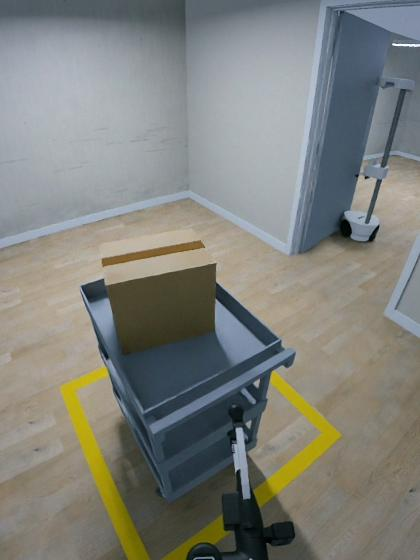

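Scene clock: 983.70 s.
move: r2 moving
r1: as last shown
r1.base_tilt: forward=-1.6 right=+1.2
r1.lidar_m: 4.91 2.50 0.25 - 0.25 0.28 0.79 1.25 1.50 2.78 3.03 4.64
r1.motor_effort: lift_m=+22(22) arm_m=+4(4) wheel_0=+0(0) wheel_1=+2(2) wheel_2=-3(3)
r1.servo_current: wrist_yaw_rad=46(59) wrist_pitch_rad=46(46) wrist_roll_rad=46(65) gripper_m=46(46)
r1.contact_limits: translate_m 0.9
r1.wrist_depth_mm: - 135 - - 430 246 180 / - 123 145 - 433 248 181 / - 124 189 - 442 252 184 / 109 135 202 - 449 254 185 / 216 - - - 452 256 185 / - - 194 - 188 258 186 / 1537 1537 1537 153 410 223 186
r2.base_odometry: x=-6.265 y=-2.888 heading=+1.255
r2.turned_by_wheels: +0.000
r2.turned_by_imu: +0.000
r2.base_tilt: forward=-0.7 right=+0.1
r2.lidar_m: 0.47 0.43 1.05 0.72 0.68 0.73 0.97 1.14 1.18 1.62 2.12 0.64
r2.base_status: strafe_m moving
r2.joint_positions: lift_m=+0.690 arm_m=+0.000 wrist_yaw_rad=+0.001 wrist_pitch_rad=+0.004 wrist_roll_rad=+1.569 gripper_m=+0.090
r2.joint_status: not commanded
r2.measured_speeds: translate_m=+0.000 strafe_m=-0.141 rotate_rad=-0.003 lift_m=+0.000 arm_m=+0.000 wrist_yaw_rad=+0.000 wrist_pitch_rad=+0.000 wrist_roll_rad=+0.000
r2.motor_effort: lift_m=+18(19) arm_m=-4(4) wheel_0=+10(12) wheel_1=-11(12) wheel_2=-1(4)
r2.servo_current: wrist_yaw_rad=39(59) wrist_pitch_rad=46(52) wrist_roll_rad=39(59) gripper_m=52(52)
r2.hand_pose: x=+0.4594 y=-0.0870 z=+0.8670 quat_wxyz=(+0.708, +0.706, +0.002, -0.001) (m; r2's base frame)
r2.wrist_depth_mm: - - - - - 1708 1182 / - - - - - 1756 1182 / - - - 462 - 1756 484 / - - - 439 - 1863 442 / - - - 404 407 - - / - - 194 324 190 - - / - - 564 - - - -
pictures: none
No camera images: "cameras" was empty.

Scene clock: 986.87 s.
earlier move: r2 done
r1.base_odometry: x=-2.114 y=-0.473 heading=-2.298
r1.turned_by_wheels: +0.000
r1.turned_by_imu: +0.000
r1.base_tilt: forward=-1.6 right=+1.3
r1.lidar_m: 4.91 2.49 0.25 - 0.25 0.28 0.73 1.23 1.50 2.77 3.00 4.64
r1.base_status: not commanded
r1.joint_positions: lift_m=+0.500 arm_m=+0.000 wrist_yaw_rad=+3.196 wrist_pitch_rad=+0.002 wrist_roll_rad=+0.000 gripper_m=+0.056
r1.joint_status: not commanded
r1.measured_speeds: all 0
r1.motor_effort: lift_m=+22(22) arm_m=+4(4) wheel_0=+0(1) wheel_1=+2(3) wheel_2=-3(3)
r1.servo_current: wrist_yaw_rad=46(65) wrist_pitch_rad=39(52) wrist_roll_rad=39(72) gripper_m=39(52)
r1.contact_limits: translate_m 0.9
r1.hand_pose: x=-0.1219 y=+0.0715 z=+0.6774 quat_wxyz=(-0.027, -0.001, +0.000, +1.000) (m; r1's base frame)
r1.wrist_depth_mm: - 135 - - 430 246 180 / - 123 145 - 436 249 181 / - 124 189 - 442 252 184 / 109 135 203 - 452 255 185 / 215 - - - 452 255 186 / - - 193 - 187 257 186 / 1537 1499 1537 153 413 223 186
r2.base_odometry: x=-5.634 y=-3.094 heading=+1.255
r2.turned_by_wheels: +0.000
r2.turned_by_imu: +0.000
r2.base_tilt: forward=-0.7 right=+0.1
r2.lidar_m: 2.59 0.74 0.83 1.33 1.25 1.19 0.85 0.74 0.80 1.15 1.54 1.59
r2.base_status: done
r2.joint_positions: lift_m=+0.690 arm_m=+0.000 wrist_yaw_rad=+0.001 wrist_pitch_rad=+0.004 wrist_roll_rad=+1.569 gripper_m=+0.090
r2.joint_status: not commanded
r2.measured_speeds: all 0
r2.motor_effort: lift_m=+19(19) arm_m=-3(4) wheel_0=+2(14) wheel_1=-3(12) wheel_2=+0(4)
r2.servo_current: wrist_yaw_rad=39(65) wrist_pitch_rad=39(52) wrist_roll_rad=52(59) gripper_m=46(65)
r2.hand_pose: x=+0.4594 y=-0.0870 z=+0.8670 quat_wxyz=(+0.708, +0.706, +0.002, -0.001) (m; r2's base frame)
r2.wrist_depth_mm: - - - - - 1576 1182 / 1708 - - - - 1708 1182 / - - - - - 1756 1205 / - - - - - 1756 1182 / - - - - - 1756 1205 / - - 193 - 191 1618 1205 / - - - - - 1708 1182
wait: 3.17 of 6 s (r2 has come to rest)
pictures: none
No camera images: "cameras" was empty.

Scene clock: 987.37 s.
move: r2 moving
r1: as last shown
r1.lidar_m: 4.91 2.46 0.25 - 0.25 0.25 0.78 1.27 1.52 2.77 3.05 4.66
r1.motor_effort: lift_m=+22(22) arm_m=+4(4) wheel_0=+0(1) wheel_1=+2(2) wheel_2=-3(3)
r1.servo_current: wrist_yaw_rad=39(52) wrist_pitch_rad=46(59) wrist_roll_rad=52(59) gripper_m=46(46)
r1.contact_limits: translate_m 0.9
r1.wrist_depth_mm: - 135 - - 427 247 180 / - 123 145 - 433 249 181 / - 124 189 - 442 251 184 / 109 135 203 - 452 254 185 / 215 - - - 455 256 185 / - - 193 - 188 257 186 / 1537 1499 1576 153 413 224 186
r2.base_odometry: x=-5.634 y=-3.094 heading=+1.507
r2.turned_by_wheels: +0.252
r2.turned_by_imu: +0.245
r2.base_tilt: forward=-0.7 right=+0.1
r2.lidar_m: 2.93 0.79 0.92 1.25 1.25 0.97 0.74 0.77 0.91 1.53 1.54 1.78
r2.base_status: rotate_rad moving
r2.joint_positions: lift_m=+0.690 arm_m=+0.000 wrist_yaw_rad=+0.001 wrist_pitch_rad=+0.004 wrist_roll_rad=+1.569 gripper_m=+0.090
r2.joint_status: not commanded
r2.measured_speeds: translate_m=+0.001 strafe_m=-0.001 rotate_rad=+0.969 lift_m=+0.000 arm_m=+0.000 wrist_yaw_rad=+0.000 wrist_pitch_rad=+0.000 wrist_roll_rad=+0.000
r2.motor_effort: lift_m=+19(19) arm_m=-4(4) wheel_0=-9(11) wheel_1=-9(10) wheel_2=-10(11)
r2.servo_current: wrist_yaw_rad=33(52) wrist_pitch_rad=39(52) wrist_roll_rad=52(59) gripper_m=52(59)
r2.hand_pose: x=+0.4594 y=-0.0870 z=+0.8670 quat_wxyz=(+0.708, +0.706, +0.002, -0.001) (m; r2's base frame)
r2.wrist_depth_mm: 1808 - - - - 1708 1182 / - - - - - 1756 1205 / - - - - - 1708 1182 / - - - - - 1756 1205 / - - - - - 1708 1229 / - - 193 - 191 1576 1182 / - - - - - 1708 1118
pictures: none
No camera images: "cameras" was empty.

Scene clock: 988.27 s.
earlier move: r2 done
r1.base_odometry: x=-2.114 y=-0.473 heading=-2.298
r1.turned_by_wheels: +0.000
r1.turned_by_imu: +0.000
r1.base_tilt: forward=-1.6 right=+1.3
r1.lidar_m: 4.90 2.48 0.25 - 0.25 0.28 0.76 1.25 1.52 2.76 3.04 4.67
r1.base_status: not commanded
r1.joint_positions: lift_m=+0.500 arm_m=+0.000 wrist_yaw_rad=+3.196 wrist_pitch_rad=+0.002 wrist_roll_rad=+0.000 gripper_m=+0.056
r1.joint_status: not commanded
r1.measured_speeds: all 0
r1.motor_effort: lift_m=+22(22) arm_m=+4(4) wheel_0=-1(1) wheel_1=+2(2) wheel_2=-3(3)
r1.servo_current: wrist_yaw_rad=65(72) wrist_pitch_rad=39(59) wrist_roll_rad=46(65) gripper_m=39(46)
r1.contact_limits: translate_m 0.9
r1.hand_pose: x=-0.1219 y=+0.0715 z=+0.6774 quat_wxyz=(-0.027, -0.001, +0.000, +1.000) (m; r1's base frame)
r1.wrist_depth_mm: - 135 - - 427 247 180 / - 123 145 - 433 248 181 / - 124 189 - 445 252 183 / 109 135 202 - 449 255 185 / 216 - - - 459 257 186 / - - 193 - 187 257 186 / 1576 1537 1499 153 413 224 186
r2.base_odometry: x=-5.634 y=-3.094 heading=+1.854
r2.turned_by_wheels: +0.347
r2.turned_by_imu: +0.338
r2.base_tilt: forward=-0.7 right=+0.1
r2.lidar_m: 0.78 0.82 1.29 1.24 1.12 0.81 0.76 0.82 1.23 1.55 1.61 2.61
r2.base_status: done
r2.joint_positions: lift_m=+0.690 arm_m=+0.000 wrist_yaw_rad=+0.001 wrist_pitch_rad=+0.004 wrist_roll_rad=+1.569 gripper_m=+0.090
r2.joint_status: not commanded
r2.measured_speeds: all 0
r2.motor_effort: lift_m=+19(19) arm_m=-4(4) wheel_0=-3(11) wheel_1=-3(10) wheel_2=-5(11)
r2.servo_current: wrist_yaw_rad=39(52) wrist_pitch_rad=39(52) wrist_roll_rad=46(59) gripper_m=52(59)
r2.hand_pose: x=+0.4594 y=-0.0870 z=+0.8670 quat_wxyz=(+0.708, +0.706, +0.002, -0.001) (m; r2's base frame)
r2.wrist_depth_mm: - - - - - 1708 1182 / - - - - - 1708 1182 / - - - - - 1708 1205 / - - - - - 1618 1138 / - - - 831 1118 615 - / - - 194 615 189 627 - / - - - - - - -
wait: 0.90 of 3 s (r2 has come to rest)
pictures: r2_head_camera, r2_head_left_camera
Images, in order (width x height): r2_head_camera 420x560, r2_head_left_camera 420x672.

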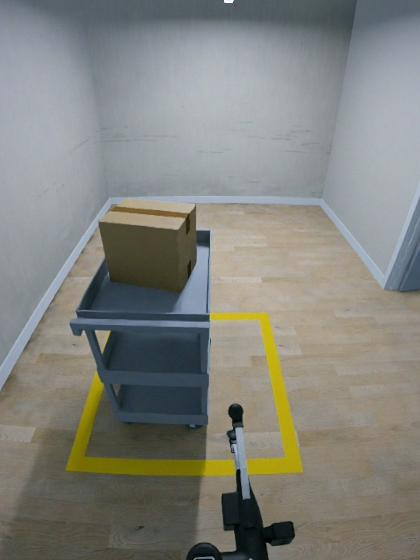

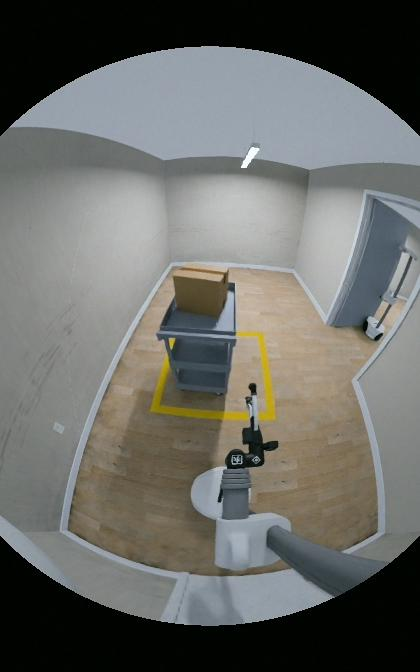

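Call:
{"fn": "move", "kwargs": {
  "blocking": false,
  "r2": {"base":{"translate_m":0.8,"strafe_m":-0.85}},
  "cameras": []
}}

Call:
{"fn": "wait", "kwargs": {
  "seconds": 7,
  "cameras": []
}}

Call:
{"fn": "move", "kwargs": {
  "blocking": false,
  "r2": {"base":{"rotate_rad":1.2}},
  "cameras": []
}}

Call:
{"fn": "wait", "kwargs": {
  "seconds": 4,
  "cameras": ["r2_head_camera","r2_head_left_camera"]
}}

Scene clock: 998.03 s.
move: r2 moving
r1: as last shown
r1.turned_by_imu: -0.001
r1.lidar_m: 4.90 2.52 0.25 - 0.25 0.28 0.73 1.24 1.51 2.78 3.05 4.67
r1.motor_effort: lift_m=+22(22) arm_m=+4(4) wheel_0=+0(1) wheel_1=+2(2) wheel_2=-3(3)
r1.servo_current: wrist_yaw_rad=52(65) wrist_pitch_rad=39(46) wrist_roll_rad=59(65) gripper_m=39(46)
r1.contact_limits: translate_m 0.9
r1.wrist_depth_mm: - 135 - - 427 244 180 / - 122 145 - 433 248 181 / - 124 189 - 442 251 184 / 109 135 202 - 449 254 185 / 216 - - - 452 255 186 / - - 193 - 187 256 186 / 1499 1576 1576 154 413 224 186
r2.base_odometry: x=-5.618 y=-3.067 heading=+1.854
r2.turned_by_wheels: -0.001
r2.turned_by_imu: +0.001
r2.base_tilt: forward=-0.7 right=+0.1
r2.lidar_m: 0.76 0.79 1.31 1.26 1.17 0.82 0.79 0.86 1.23 1.52 1.61 2.58
r2.base_status: translate_m moving; strafe_m moving
r2.joint_positions: lift_m=+0.690 arm_m=+0.000 wrist_yaw_rad=+0.001 wrist_pitch_rad=+0.004 wrist_roll_rad=+1.569 gripper_m=+0.090
r2.joint_status: not commanded
r2.measured_speeds: translate_m=+0.085 strafe_m=-0.092 rotate_rad=+0.002 lift_m=+0.000 arm_m=+0.000 wrist_yaw_rad=+0.000 wrist_pitch_rad=+0.000 wrist_roll_rad=+0.000
r2.motor_effort: lift_m=+19(19) arm_m=-4(4) wheel_0=+8(11) wheel_1=-6(9) wheel_2=-12(12)
r2.servo_current: wrist_yaw_rad=46(52) wrist_pitch_rad=46(46) wrist_roll_rad=39(52) gripper_m=52(59)
r2.hand_pose: x=+0.4594 y=-0.0870 z=+0.8670 quat_wxyz=(+0.708, +0.706, +0.002, -0.001) (m; r2's base frame)
r2.wrist_depth_mm: - - - - - 1708 1182 / - - - - - 1708 1160 / - - - - - 1756 1182 / - - - - - 1708 1138 / - - - 891 - 759 - / - - 193 597 190 609 597 / - - 854 - - - -
pictures: none
No camera images: "cameras" was empty.

Scene clock: 1002.87 s.
earlier move: r2 done
r1.base_odometry: x=-2.114 y=-0.473 heading=-2.298
r1.turned_by_wheels: +0.000
r1.turned_by_imu: +0.000
r1.base_tilt: forward=-1.6 right=+1.3
r1.lidar_m: 4.89 2.49 0.25 - 0.25 0.25 0.77 1.27 1.49 2.77 3.05 4.66
r1.base_status: not commanded
r1.joint_positions: lift_m=+0.500 arm_m=+0.000 wrist_yaw_rad=+3.196 wrist_pitch_rad=+0.002 wrist_roll_rad=+0.000 gripper_m=+0.056
r1.joint_status: not commanded
r1.measured_speeds: all 0
r1.motor_effort: lift_m=+22(22) arm_m=+4(5) wheel_0=+0(1) wheel_1=+2(3) wheel_2=-3(3)
r1.servo_current: wrist_yaw_rad=46(72) wrist_pitch_rad=39(52) wrist_roll_rad=59(72) gripper_m=39(52)
r1.contact_limits: translate_m 0.9
r1.hand_pose: x=-0.1219 y=+0.0715 z=+0.6774 quat_wxyz=(-0.027, -0.001, +0.000, +1.000) (m; r1's base frame)
r1.wrist_depth_mm: - 135 - - 427 246 180 / - 123 145 - 433 251 182 / - 124 190 - 442 252 184 / 109 135 203 - 449 254 185 / 216 - - - 455 256 185 / - 1983 194 - 188 257 186 / 1499 1537 1499 153 413 223 186
r2.base_odometry: x=-5.041 y=-2.089 heading=+1.854
r2.turned_by_wheels: +0.000
r2.turned_by_imu: +0.002
r2.base_tilt: forward=-0.7 right=+0.1
r2.lidar_m: 3.11 2.86 0.83 0.79 2.17 1.66 1.61 1.03 0.75 0.71 1.69 1.45
r2.base_status: done
r2.joint_positions: lift_m=+0.690 arm_m=+0.000 wrist_yaw_rad=+0.001 wrist_pitch_rad=+0.004 wrist_roll_rad=+1.569 gripper_m=+0.090
r2.joint_status: not commanded
r2.measured_speeds: all 0
r2.motor_effort: lift_m=+19(19) arm_m=-4(4) wheel_0=+1(15) wheel_1=-3(9) wheel_2=-4(13)
r2.servo_current: wrist_yaw_rad=52(59) wrist_pitch_rad=46(52) wrist_roll_rad=39(59) gripper_m=52(59)
r2.hand_pose: x=+0.4594 y=-0.0870 z=+0.8670 quat_wxyz=(+0.708, +0.706, +0.002, -0.001) (m; r2's base frame)
r2.wrist_depth_mm: - - - - - 1499 1182 / - - - - - 1756 1182 / - - - - - 1756 1205 / - - - - - 1708 1229 / - - - - - 1808 1229 / - - 194 - 191 1618 1205 / - - - - - 1756 1205
wait: 4.83 of 7 s (r2 has come to rest)
pictures: none
No camera images: "cameras" was empty.

Scene clock: 1003.37 s.
move: r2 moving
r1: as last shown
r1.lidar_m: 4.90 2.50 0.25 - 0.25 0.28 0.79 1.25 1.52 2.78 3.03 4.66
r1.motor_effort: lift_m=+22(22) arm_m=+4(4) wheel_0=+0(1) wheel_1=+2(3) wheel_2=-3(3)
r1.servo_current: wrist_yaw_rad=52(52) wrist_pitch_rad=46(52) wrist_roll_rad=39(65) gripper_m=33(46)
r1.contact_limits: translate_m 0.9
r1.wrist_depth_mm: - 135 - - 427 247 180 / - 123 145 - 436 250 181 / - 124 189 - 445 251 183 / 109 135 202 - 452 255 184 / 216 - - - 459 255 185 / - 1921 193 - 187 257 186 / 1537 1537 1537 153 410 223 186
r2.base_odometry: x=-5.041 y=-2.089 heading=+2.106
r2.turned_by_wheels: +0.253
r2.turned_by_imu: +0.245
r2.base_tilt: forward=-0.7 right=+0.1
r2.lidar_m: 3.13 0.92 0.80 0.80 1.85 1.62 1.42 0.84 0.73 0.73 1.45 1.60
r2.base_status: rotate_rad moving
r2.joint_positions: lift_m=+0.690 arm_m=+0.000 wrist_yaw_rad=+0.001 wrist_pitch_rad=+0.004 wrist_roll_rad=+1.569 gripper_m=+0.090
r2.joint_status: not commanded
r2.measured_speeds: translate_m=-0.001 strafe_m=+0.002 rotate_rad=+0.975 lift_m=+0.000 arm_m=+0.000 wrist_yaw_rad=+0.000 wrist_pitch_rad=+0.000 wrist_roll_rad=+0.000
r2.motor_effort: lift_m=+19(19) arm_m=-3(4) wheel_0=-7(9) wheel_1=-8(10) wheel_2=-11(11)
r2.servo_current: wrist_yaw_rad=52(59) wrist_pitch_rad=46(52) wrist_roll_rad=46(52) gripper_m=52(52)
r2.hand_pose: x=+0.4594 y=-0.0870 z=+0.8670 quat_wxyz=(+0.708, +0.706, +0.002, -0.001) (m; r2's base frame)
r2.wrist_depth_mm: - - - - - 1708 1182 / - - - - - 1708 1182 / - - - - - 1708 1205 / - - - - - 1708 1205 / - - - - - 1808 1182 / - - 193 - 191 1618 1182 / - - - - - 1708 1205
pictures: none
No camera images: "cameras" was empty.

Scene clock: 1004.70 s.
earlier move: r2 done
r1.base_odometry: x=-2.114 y=-0.473 heading=-2.298
r1.turned_by_wheels: +0.000
r1.turned_by_imu: +0.000
r1.base_tilt: forward=-1.6 right=+1.3
r1.lidar_m: 4.91 2.48 0.25 - 0.25 0.27 0.74 1.28 1.51 2.77 3.04 4.63
r1.base_status: not commanded
r1.joint_positions: lift_m=+0.500 arm_m=+0.000 wrist_yaw_rad=+3.196 wrist_pitch_rad=+0.002 wrist_roll_rad=+0.000 gripper_m=+0.056
r1.joint_status: not commanded
r1.measured_speeds: all 0
r1.motor_effort: lift_m=+22(22) arm_m=+4(4) wheel_0=+0(1) wheel_1=+2(3) wheel_2=-3(3)
r1.servo_current: wrist_yaw_rad=52(65) wrist_pitch_rad=46(52) wrist_roll_rad=39(72) gripper_m=39(46)
r1.contact_limits: translate_m 0.9
r1.hand_pose: x=-0.1219 y=+0.0715 z=+0.6774 quat_wxyz=(-0.027, -0.001, +0.000, +1.000) (m; r1's base frame)
r1.wrist_depth_mm: - 135 - - 430 246 180 / - 123 145 - 436 249 181 / - 124 190 - 445 251 184 / 109 135 202 - 452 254 183 / 216 - - - 455 256 186 / - 1921 193 - 188 257 185 / 1576 1537 1576 153 410 224 185
r2.base_odometry: x=-5.041 y=-2.089 heading=+3.053
r2.turned_by_wheels: +0.947
r2.turned_by_imu: +0.922
r2.base_tilt: forward=-0.7 right=+0.1
r2.lidar_m: 0.81 0.80 2.01 1.60 1.62 0.90 0.74 0.72 1.47 1.45 3.09 0.94
r2.base_status: done
r2.joint_positions: lift_m=+0.690 arm_m=+0.000 wrist_yaw_rad=+0.001 wrist_pitch_rad=+0.004 wrist_roll_rad=+1.569 gripper_m=+0.090
r2.joint_status: not commanded
r2.measured_speeds: all 0
r2.motor_effort: lift_m=+19(19) arm_m=-4(4) wheel_0=-4(10) wheel_1=-2(10) wheel_2=-6(12)
r2.servo_current: wrist_yaw_rad=46(59) wrist_pitch_rad=39(52) wrist_roll_rad=52(59) gripper_m=52(59)
r2.hand_pose: x=+0.4594 y=-0.0870 z=+0.8670 quat_wxyz=(+0.708, +0.706, +0.002, -0.001) (m; r2's base frame)
r2.wrist_depth_mm: - - - - - 1708 1160 / - - - - - 1618 1182 / - - - - - 683 1078 / - - - 723 - 661 - / - - 707 715 - 627 - / - - 191 603 189 - - / - - - - - - -
wait: 1.33 of 4 s (r2 has come to rest)
pictures: r2_head_camera, r2_head_left_camera
Images, in order (width x height): r2_head_camera 420x560, r2_head_left_camera 420x672.

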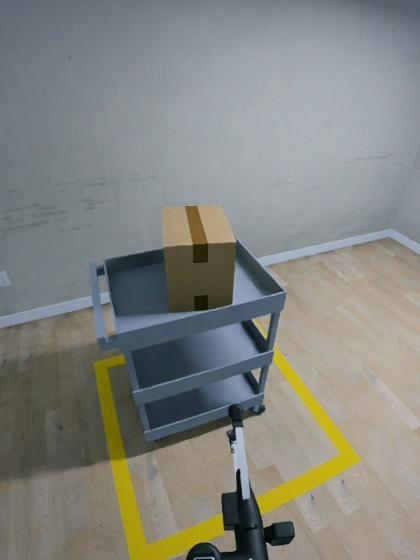

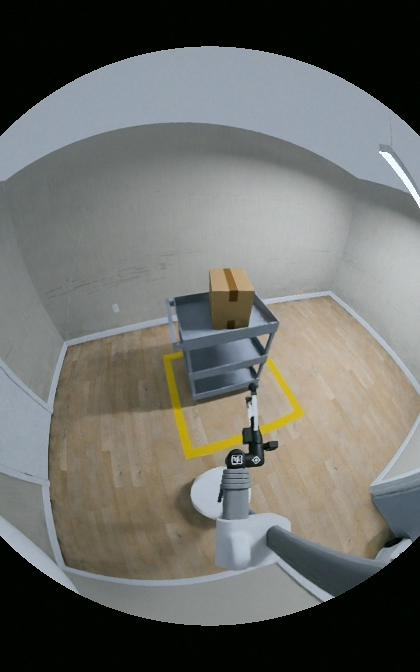

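Call:
{"fn": "move", "kwargs": {
  "r1": {"base":{"translate_m":1.5},"pace":"slow"},
  "r2": {"base":{"strafe_m":0.6}},
  "blocking": false,
  "cameras": []
}}

Call:
{"fn": "wait", "kwargs": {
  "seconds": 4,
  "cameras": ["r2_head_camera","r2_head_right_camera","r2_head_left_camera"]
}}

Scene clock: 1018.40 s.
move: r1 moving; r2 moving
r1.base_odometry: x=-2.123 y=-0.482 heading=-2.298
r1.turned_by_wheels: +0.000
r1.turned_by_imu: +0.000
r1.base_tilt: forward=-1.6 right=+1.3
r1.lidar_m: 4.90 2.49 0.25 - 0.25 0.25 0.75 1.27 1.53 2.78 3.05 4.66
r1.base_status: translate_m moving
r1.joint_positions: lift_m=+0.500 arm_m=+0.000 wrist_yaw_rad=+3.196 wrist_pitch_rad=+0.002 wrist_roll_rad=+0.000 gripper_m=+0.056
r1.joint_status: not commanded
r1.measured_speeds: translate_m=+0.048 strafe_m=+0.000 rotate_rad=+0.000 lift_m=+0.000 arm_m=+0.000 wrist_yaw_rad=+0.000 wrist_pitch_rad=+0.000 wrist_roll_rad=+0.000
r1.motor_effort: lift_m=+22(22) arm_m=+4(4) wheel_0=+2(5) wheel_1=+8(9) wheel_2=-7(7)
r1.servo_current: wrist_yaw_rad=52(59) wrist_pitch_rad=52(52) wrist_roll_rad=39(72) gripper_m=46(46)
r1.hand_pose: x=-0.1219 y=+0.0715 z=+0.6774 quat_wxyz=(-0.027, -0.001, +0.000, +1.000) (m; r1's base frame)
r1.wrist_depth_mm: - 135 - - 427 247 180 / - 123 145 - 436 249 182 / - 124 189 - 445 252 183 / 109 135 202 - 452 255 185 / 216 - - - 407 256 185 / - 1863 194 - 187 256 186 / 224 1537 1537 153 413 224 186
r2.base_odometry: x=-5.045 y=-2.125 heading=+3.053
r2.turned_by_wheels: +0.000
r2.turned_by_imu: +0.002
r2.base_tilt: forward=-0.7 right=+0.1
r2.lidar_m: 0.79 0.77 1.95 1.56 1.59 0.93 0.74 0.73 1.53 1.46 3.15 0.95
r2.base_status: strafe_m moving
r2.joint_positions: lift_m=+0.690 arm_m=+0.000 wrist_yaw_rad=+0.001 wrist_pitch_rad=+0.004 wrist_roll_rad=+1.569 gripper_m=+0.090
r2.joint_status: not commanded
r2.measured_speeds: translate_m=-0.001 strafe_m=+0.139 rotate_rad=+0.004 lift_m=+0.000 arm_m=+0.000 wrist_yaw_rad=+0.000 wrist_pitch_rad=+0.000 wrist_roll_rad=+0.000
r2.motor_effort: lift_m=+19(19) arm_m=-4(4) wheel_0=-10(12) wheel_1=+8(11) wheel_2=+0(4)
r2.servo_current: wrist_yaw_rad=52(52) wrist_pitch_rad=46(46) wrist_roll_rad=52(65) gripper_m=52(52)
r2.hand_pose: x=+0.4594 y=-0.0870 z=+0.8670 quat_wxyz=(+0.708, +0.706, +0.002, -0.001) (m; r2's base frame)
r2.wrist_depth_mm: - - - - - 1708 1182 / - - - - - 1499 1182 / - - - - - 676 991 / - - 723 723 - 647 - / - - 707 715 - - - / - - 191 591 189 - 585 / - - - - - - -
pictures: none
No camera images: "cameras" was empty.

Scene clock: 1021.23 s.
earlier move: r1 moving; r2 done
r1.base_odometry: x=-2.303 y=-0.685 heading=-2.298
r1.turned_by_wheels: +0.000
r1.turned_by_imu: +0.000
r1.base_tilt: forward=-1.6 right=+1.2
r1.lidar_m: 4.64 2.41 1.93 1.91 0.26 0.25 0.71 1.50 1.96 2.81 3.09 4.67
r1.base_status: translate_m moving
r1.joint_positions: lift_m=+0.500 arm_m=+0.000 wrist_yaw_rad=+3.196 wrist_pitch_rad=+0.002 wrist_roll_rad=+0.000 gripper_m=+0.056
r1.joint_status: not commanded
r1.measured_speeds: translate_m=+0.099 strafe_m=+0.004 rotate_rad=+0.010 lift_m=+0.000 arm_m=+0.000 wrist_yaw_rad=+0.000 wrist_pitch_rad=+0.000 wrist_roll_rad=+0.000
r1.motor_effort: lift_m=+22(22) arm_m=+4(5) wheel_0=+2(5) wheel_1=+9(10) wheel_2=-4(8)
r1.servo_current: wrist_yaw_rad=33(72) wrist_pitch_rad=39(52) wrist_roll_rad=46(72) gripper_m=39(46)
r1.hand_pose: x=-0.1219 y=+0.0715 z=+0.6774 quat_wxyz=(-0.027, -0.001, +0.000, +1.000) (m; r1's base frame)
r1.wrist_depth_mm: - 135 - - 343 223 282 / - 120 142 - 351 224 283 / - 125 161 - 357 224 - / 108 135 213 - 364 226 - / 213 - - - 366 225 - / 222 - 194 - 191 226 - / 220 1464 1537 153 324 226 -
r2.base_odometry: x=-5.095 y=-2.686 heading=+3.053
r2.turned_by_wheels: +0.000
r2.turned_by_imu: +0.001
r2.base_tilt: forward=-0.7 right=+0.1
r2.lidar_m: 0.94 1.86 1.29 1.06 1.05 1.15 0.93 0.91 1.05 2.05 3.67 0.81
r2.base_status: done
r2.joint_positions: lift_m=+0.690 arm_m=+0.000 wrist_yaw_rad=+0.001 wrist_pitch_rad=+0.004 wrist_roll_rad=+1.569 gripper_m=+0.090
r2.joint_status: not commanded
r2.measured_speeds: all 0
r2.motor_effort: lift_m=+19(19) arm_m=-4(4) wheel_0=-3(13) wheel_1=+1(11) wheel_2=+0(4)
r2.servo_current: wrist_yaw_rad=52(65) wrist_pitch_rad=39(46) wrist_roll_rad=52(65) gripper_m=59(59)
r2.hand_pose: x=+0.4594 y=-0.0870 z=+0.8670 quat_wxyz=(+0.708, +0.706, +0.002, -0.001) (m; r2's base frame)
r2.wrist_depth_mm: - - 831 544 - - 535 / - - - 569 - 621 - / - - - 768 - 1499 1255 / - - - - - 1576 1255 / - - - - - 1618 1205 / - - 190 - 189 1537 1229 / - - - - - 1537 1205
wait: 2.83 of 4 s (r2 has come to rest)
pictures: r2_head_camera, r2_head_left_camera, r2_head_right_camera
Images, in order (width x height): r2_head_camera 420x560, r2_head_left_camera 420x672, r2_head_right_camera 420x672.

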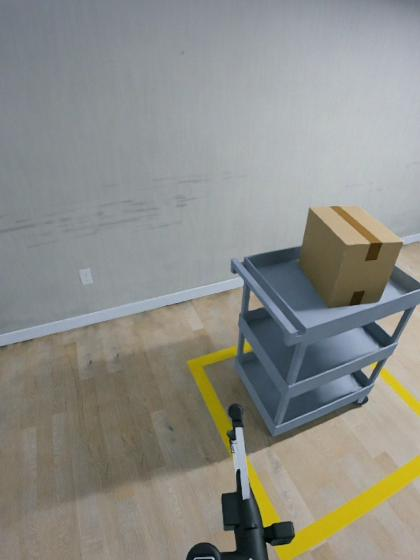

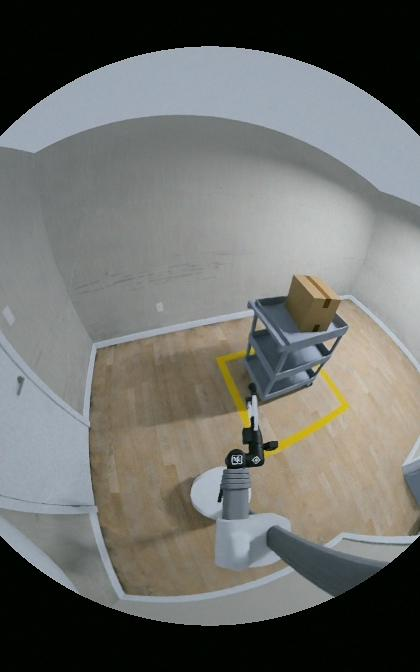

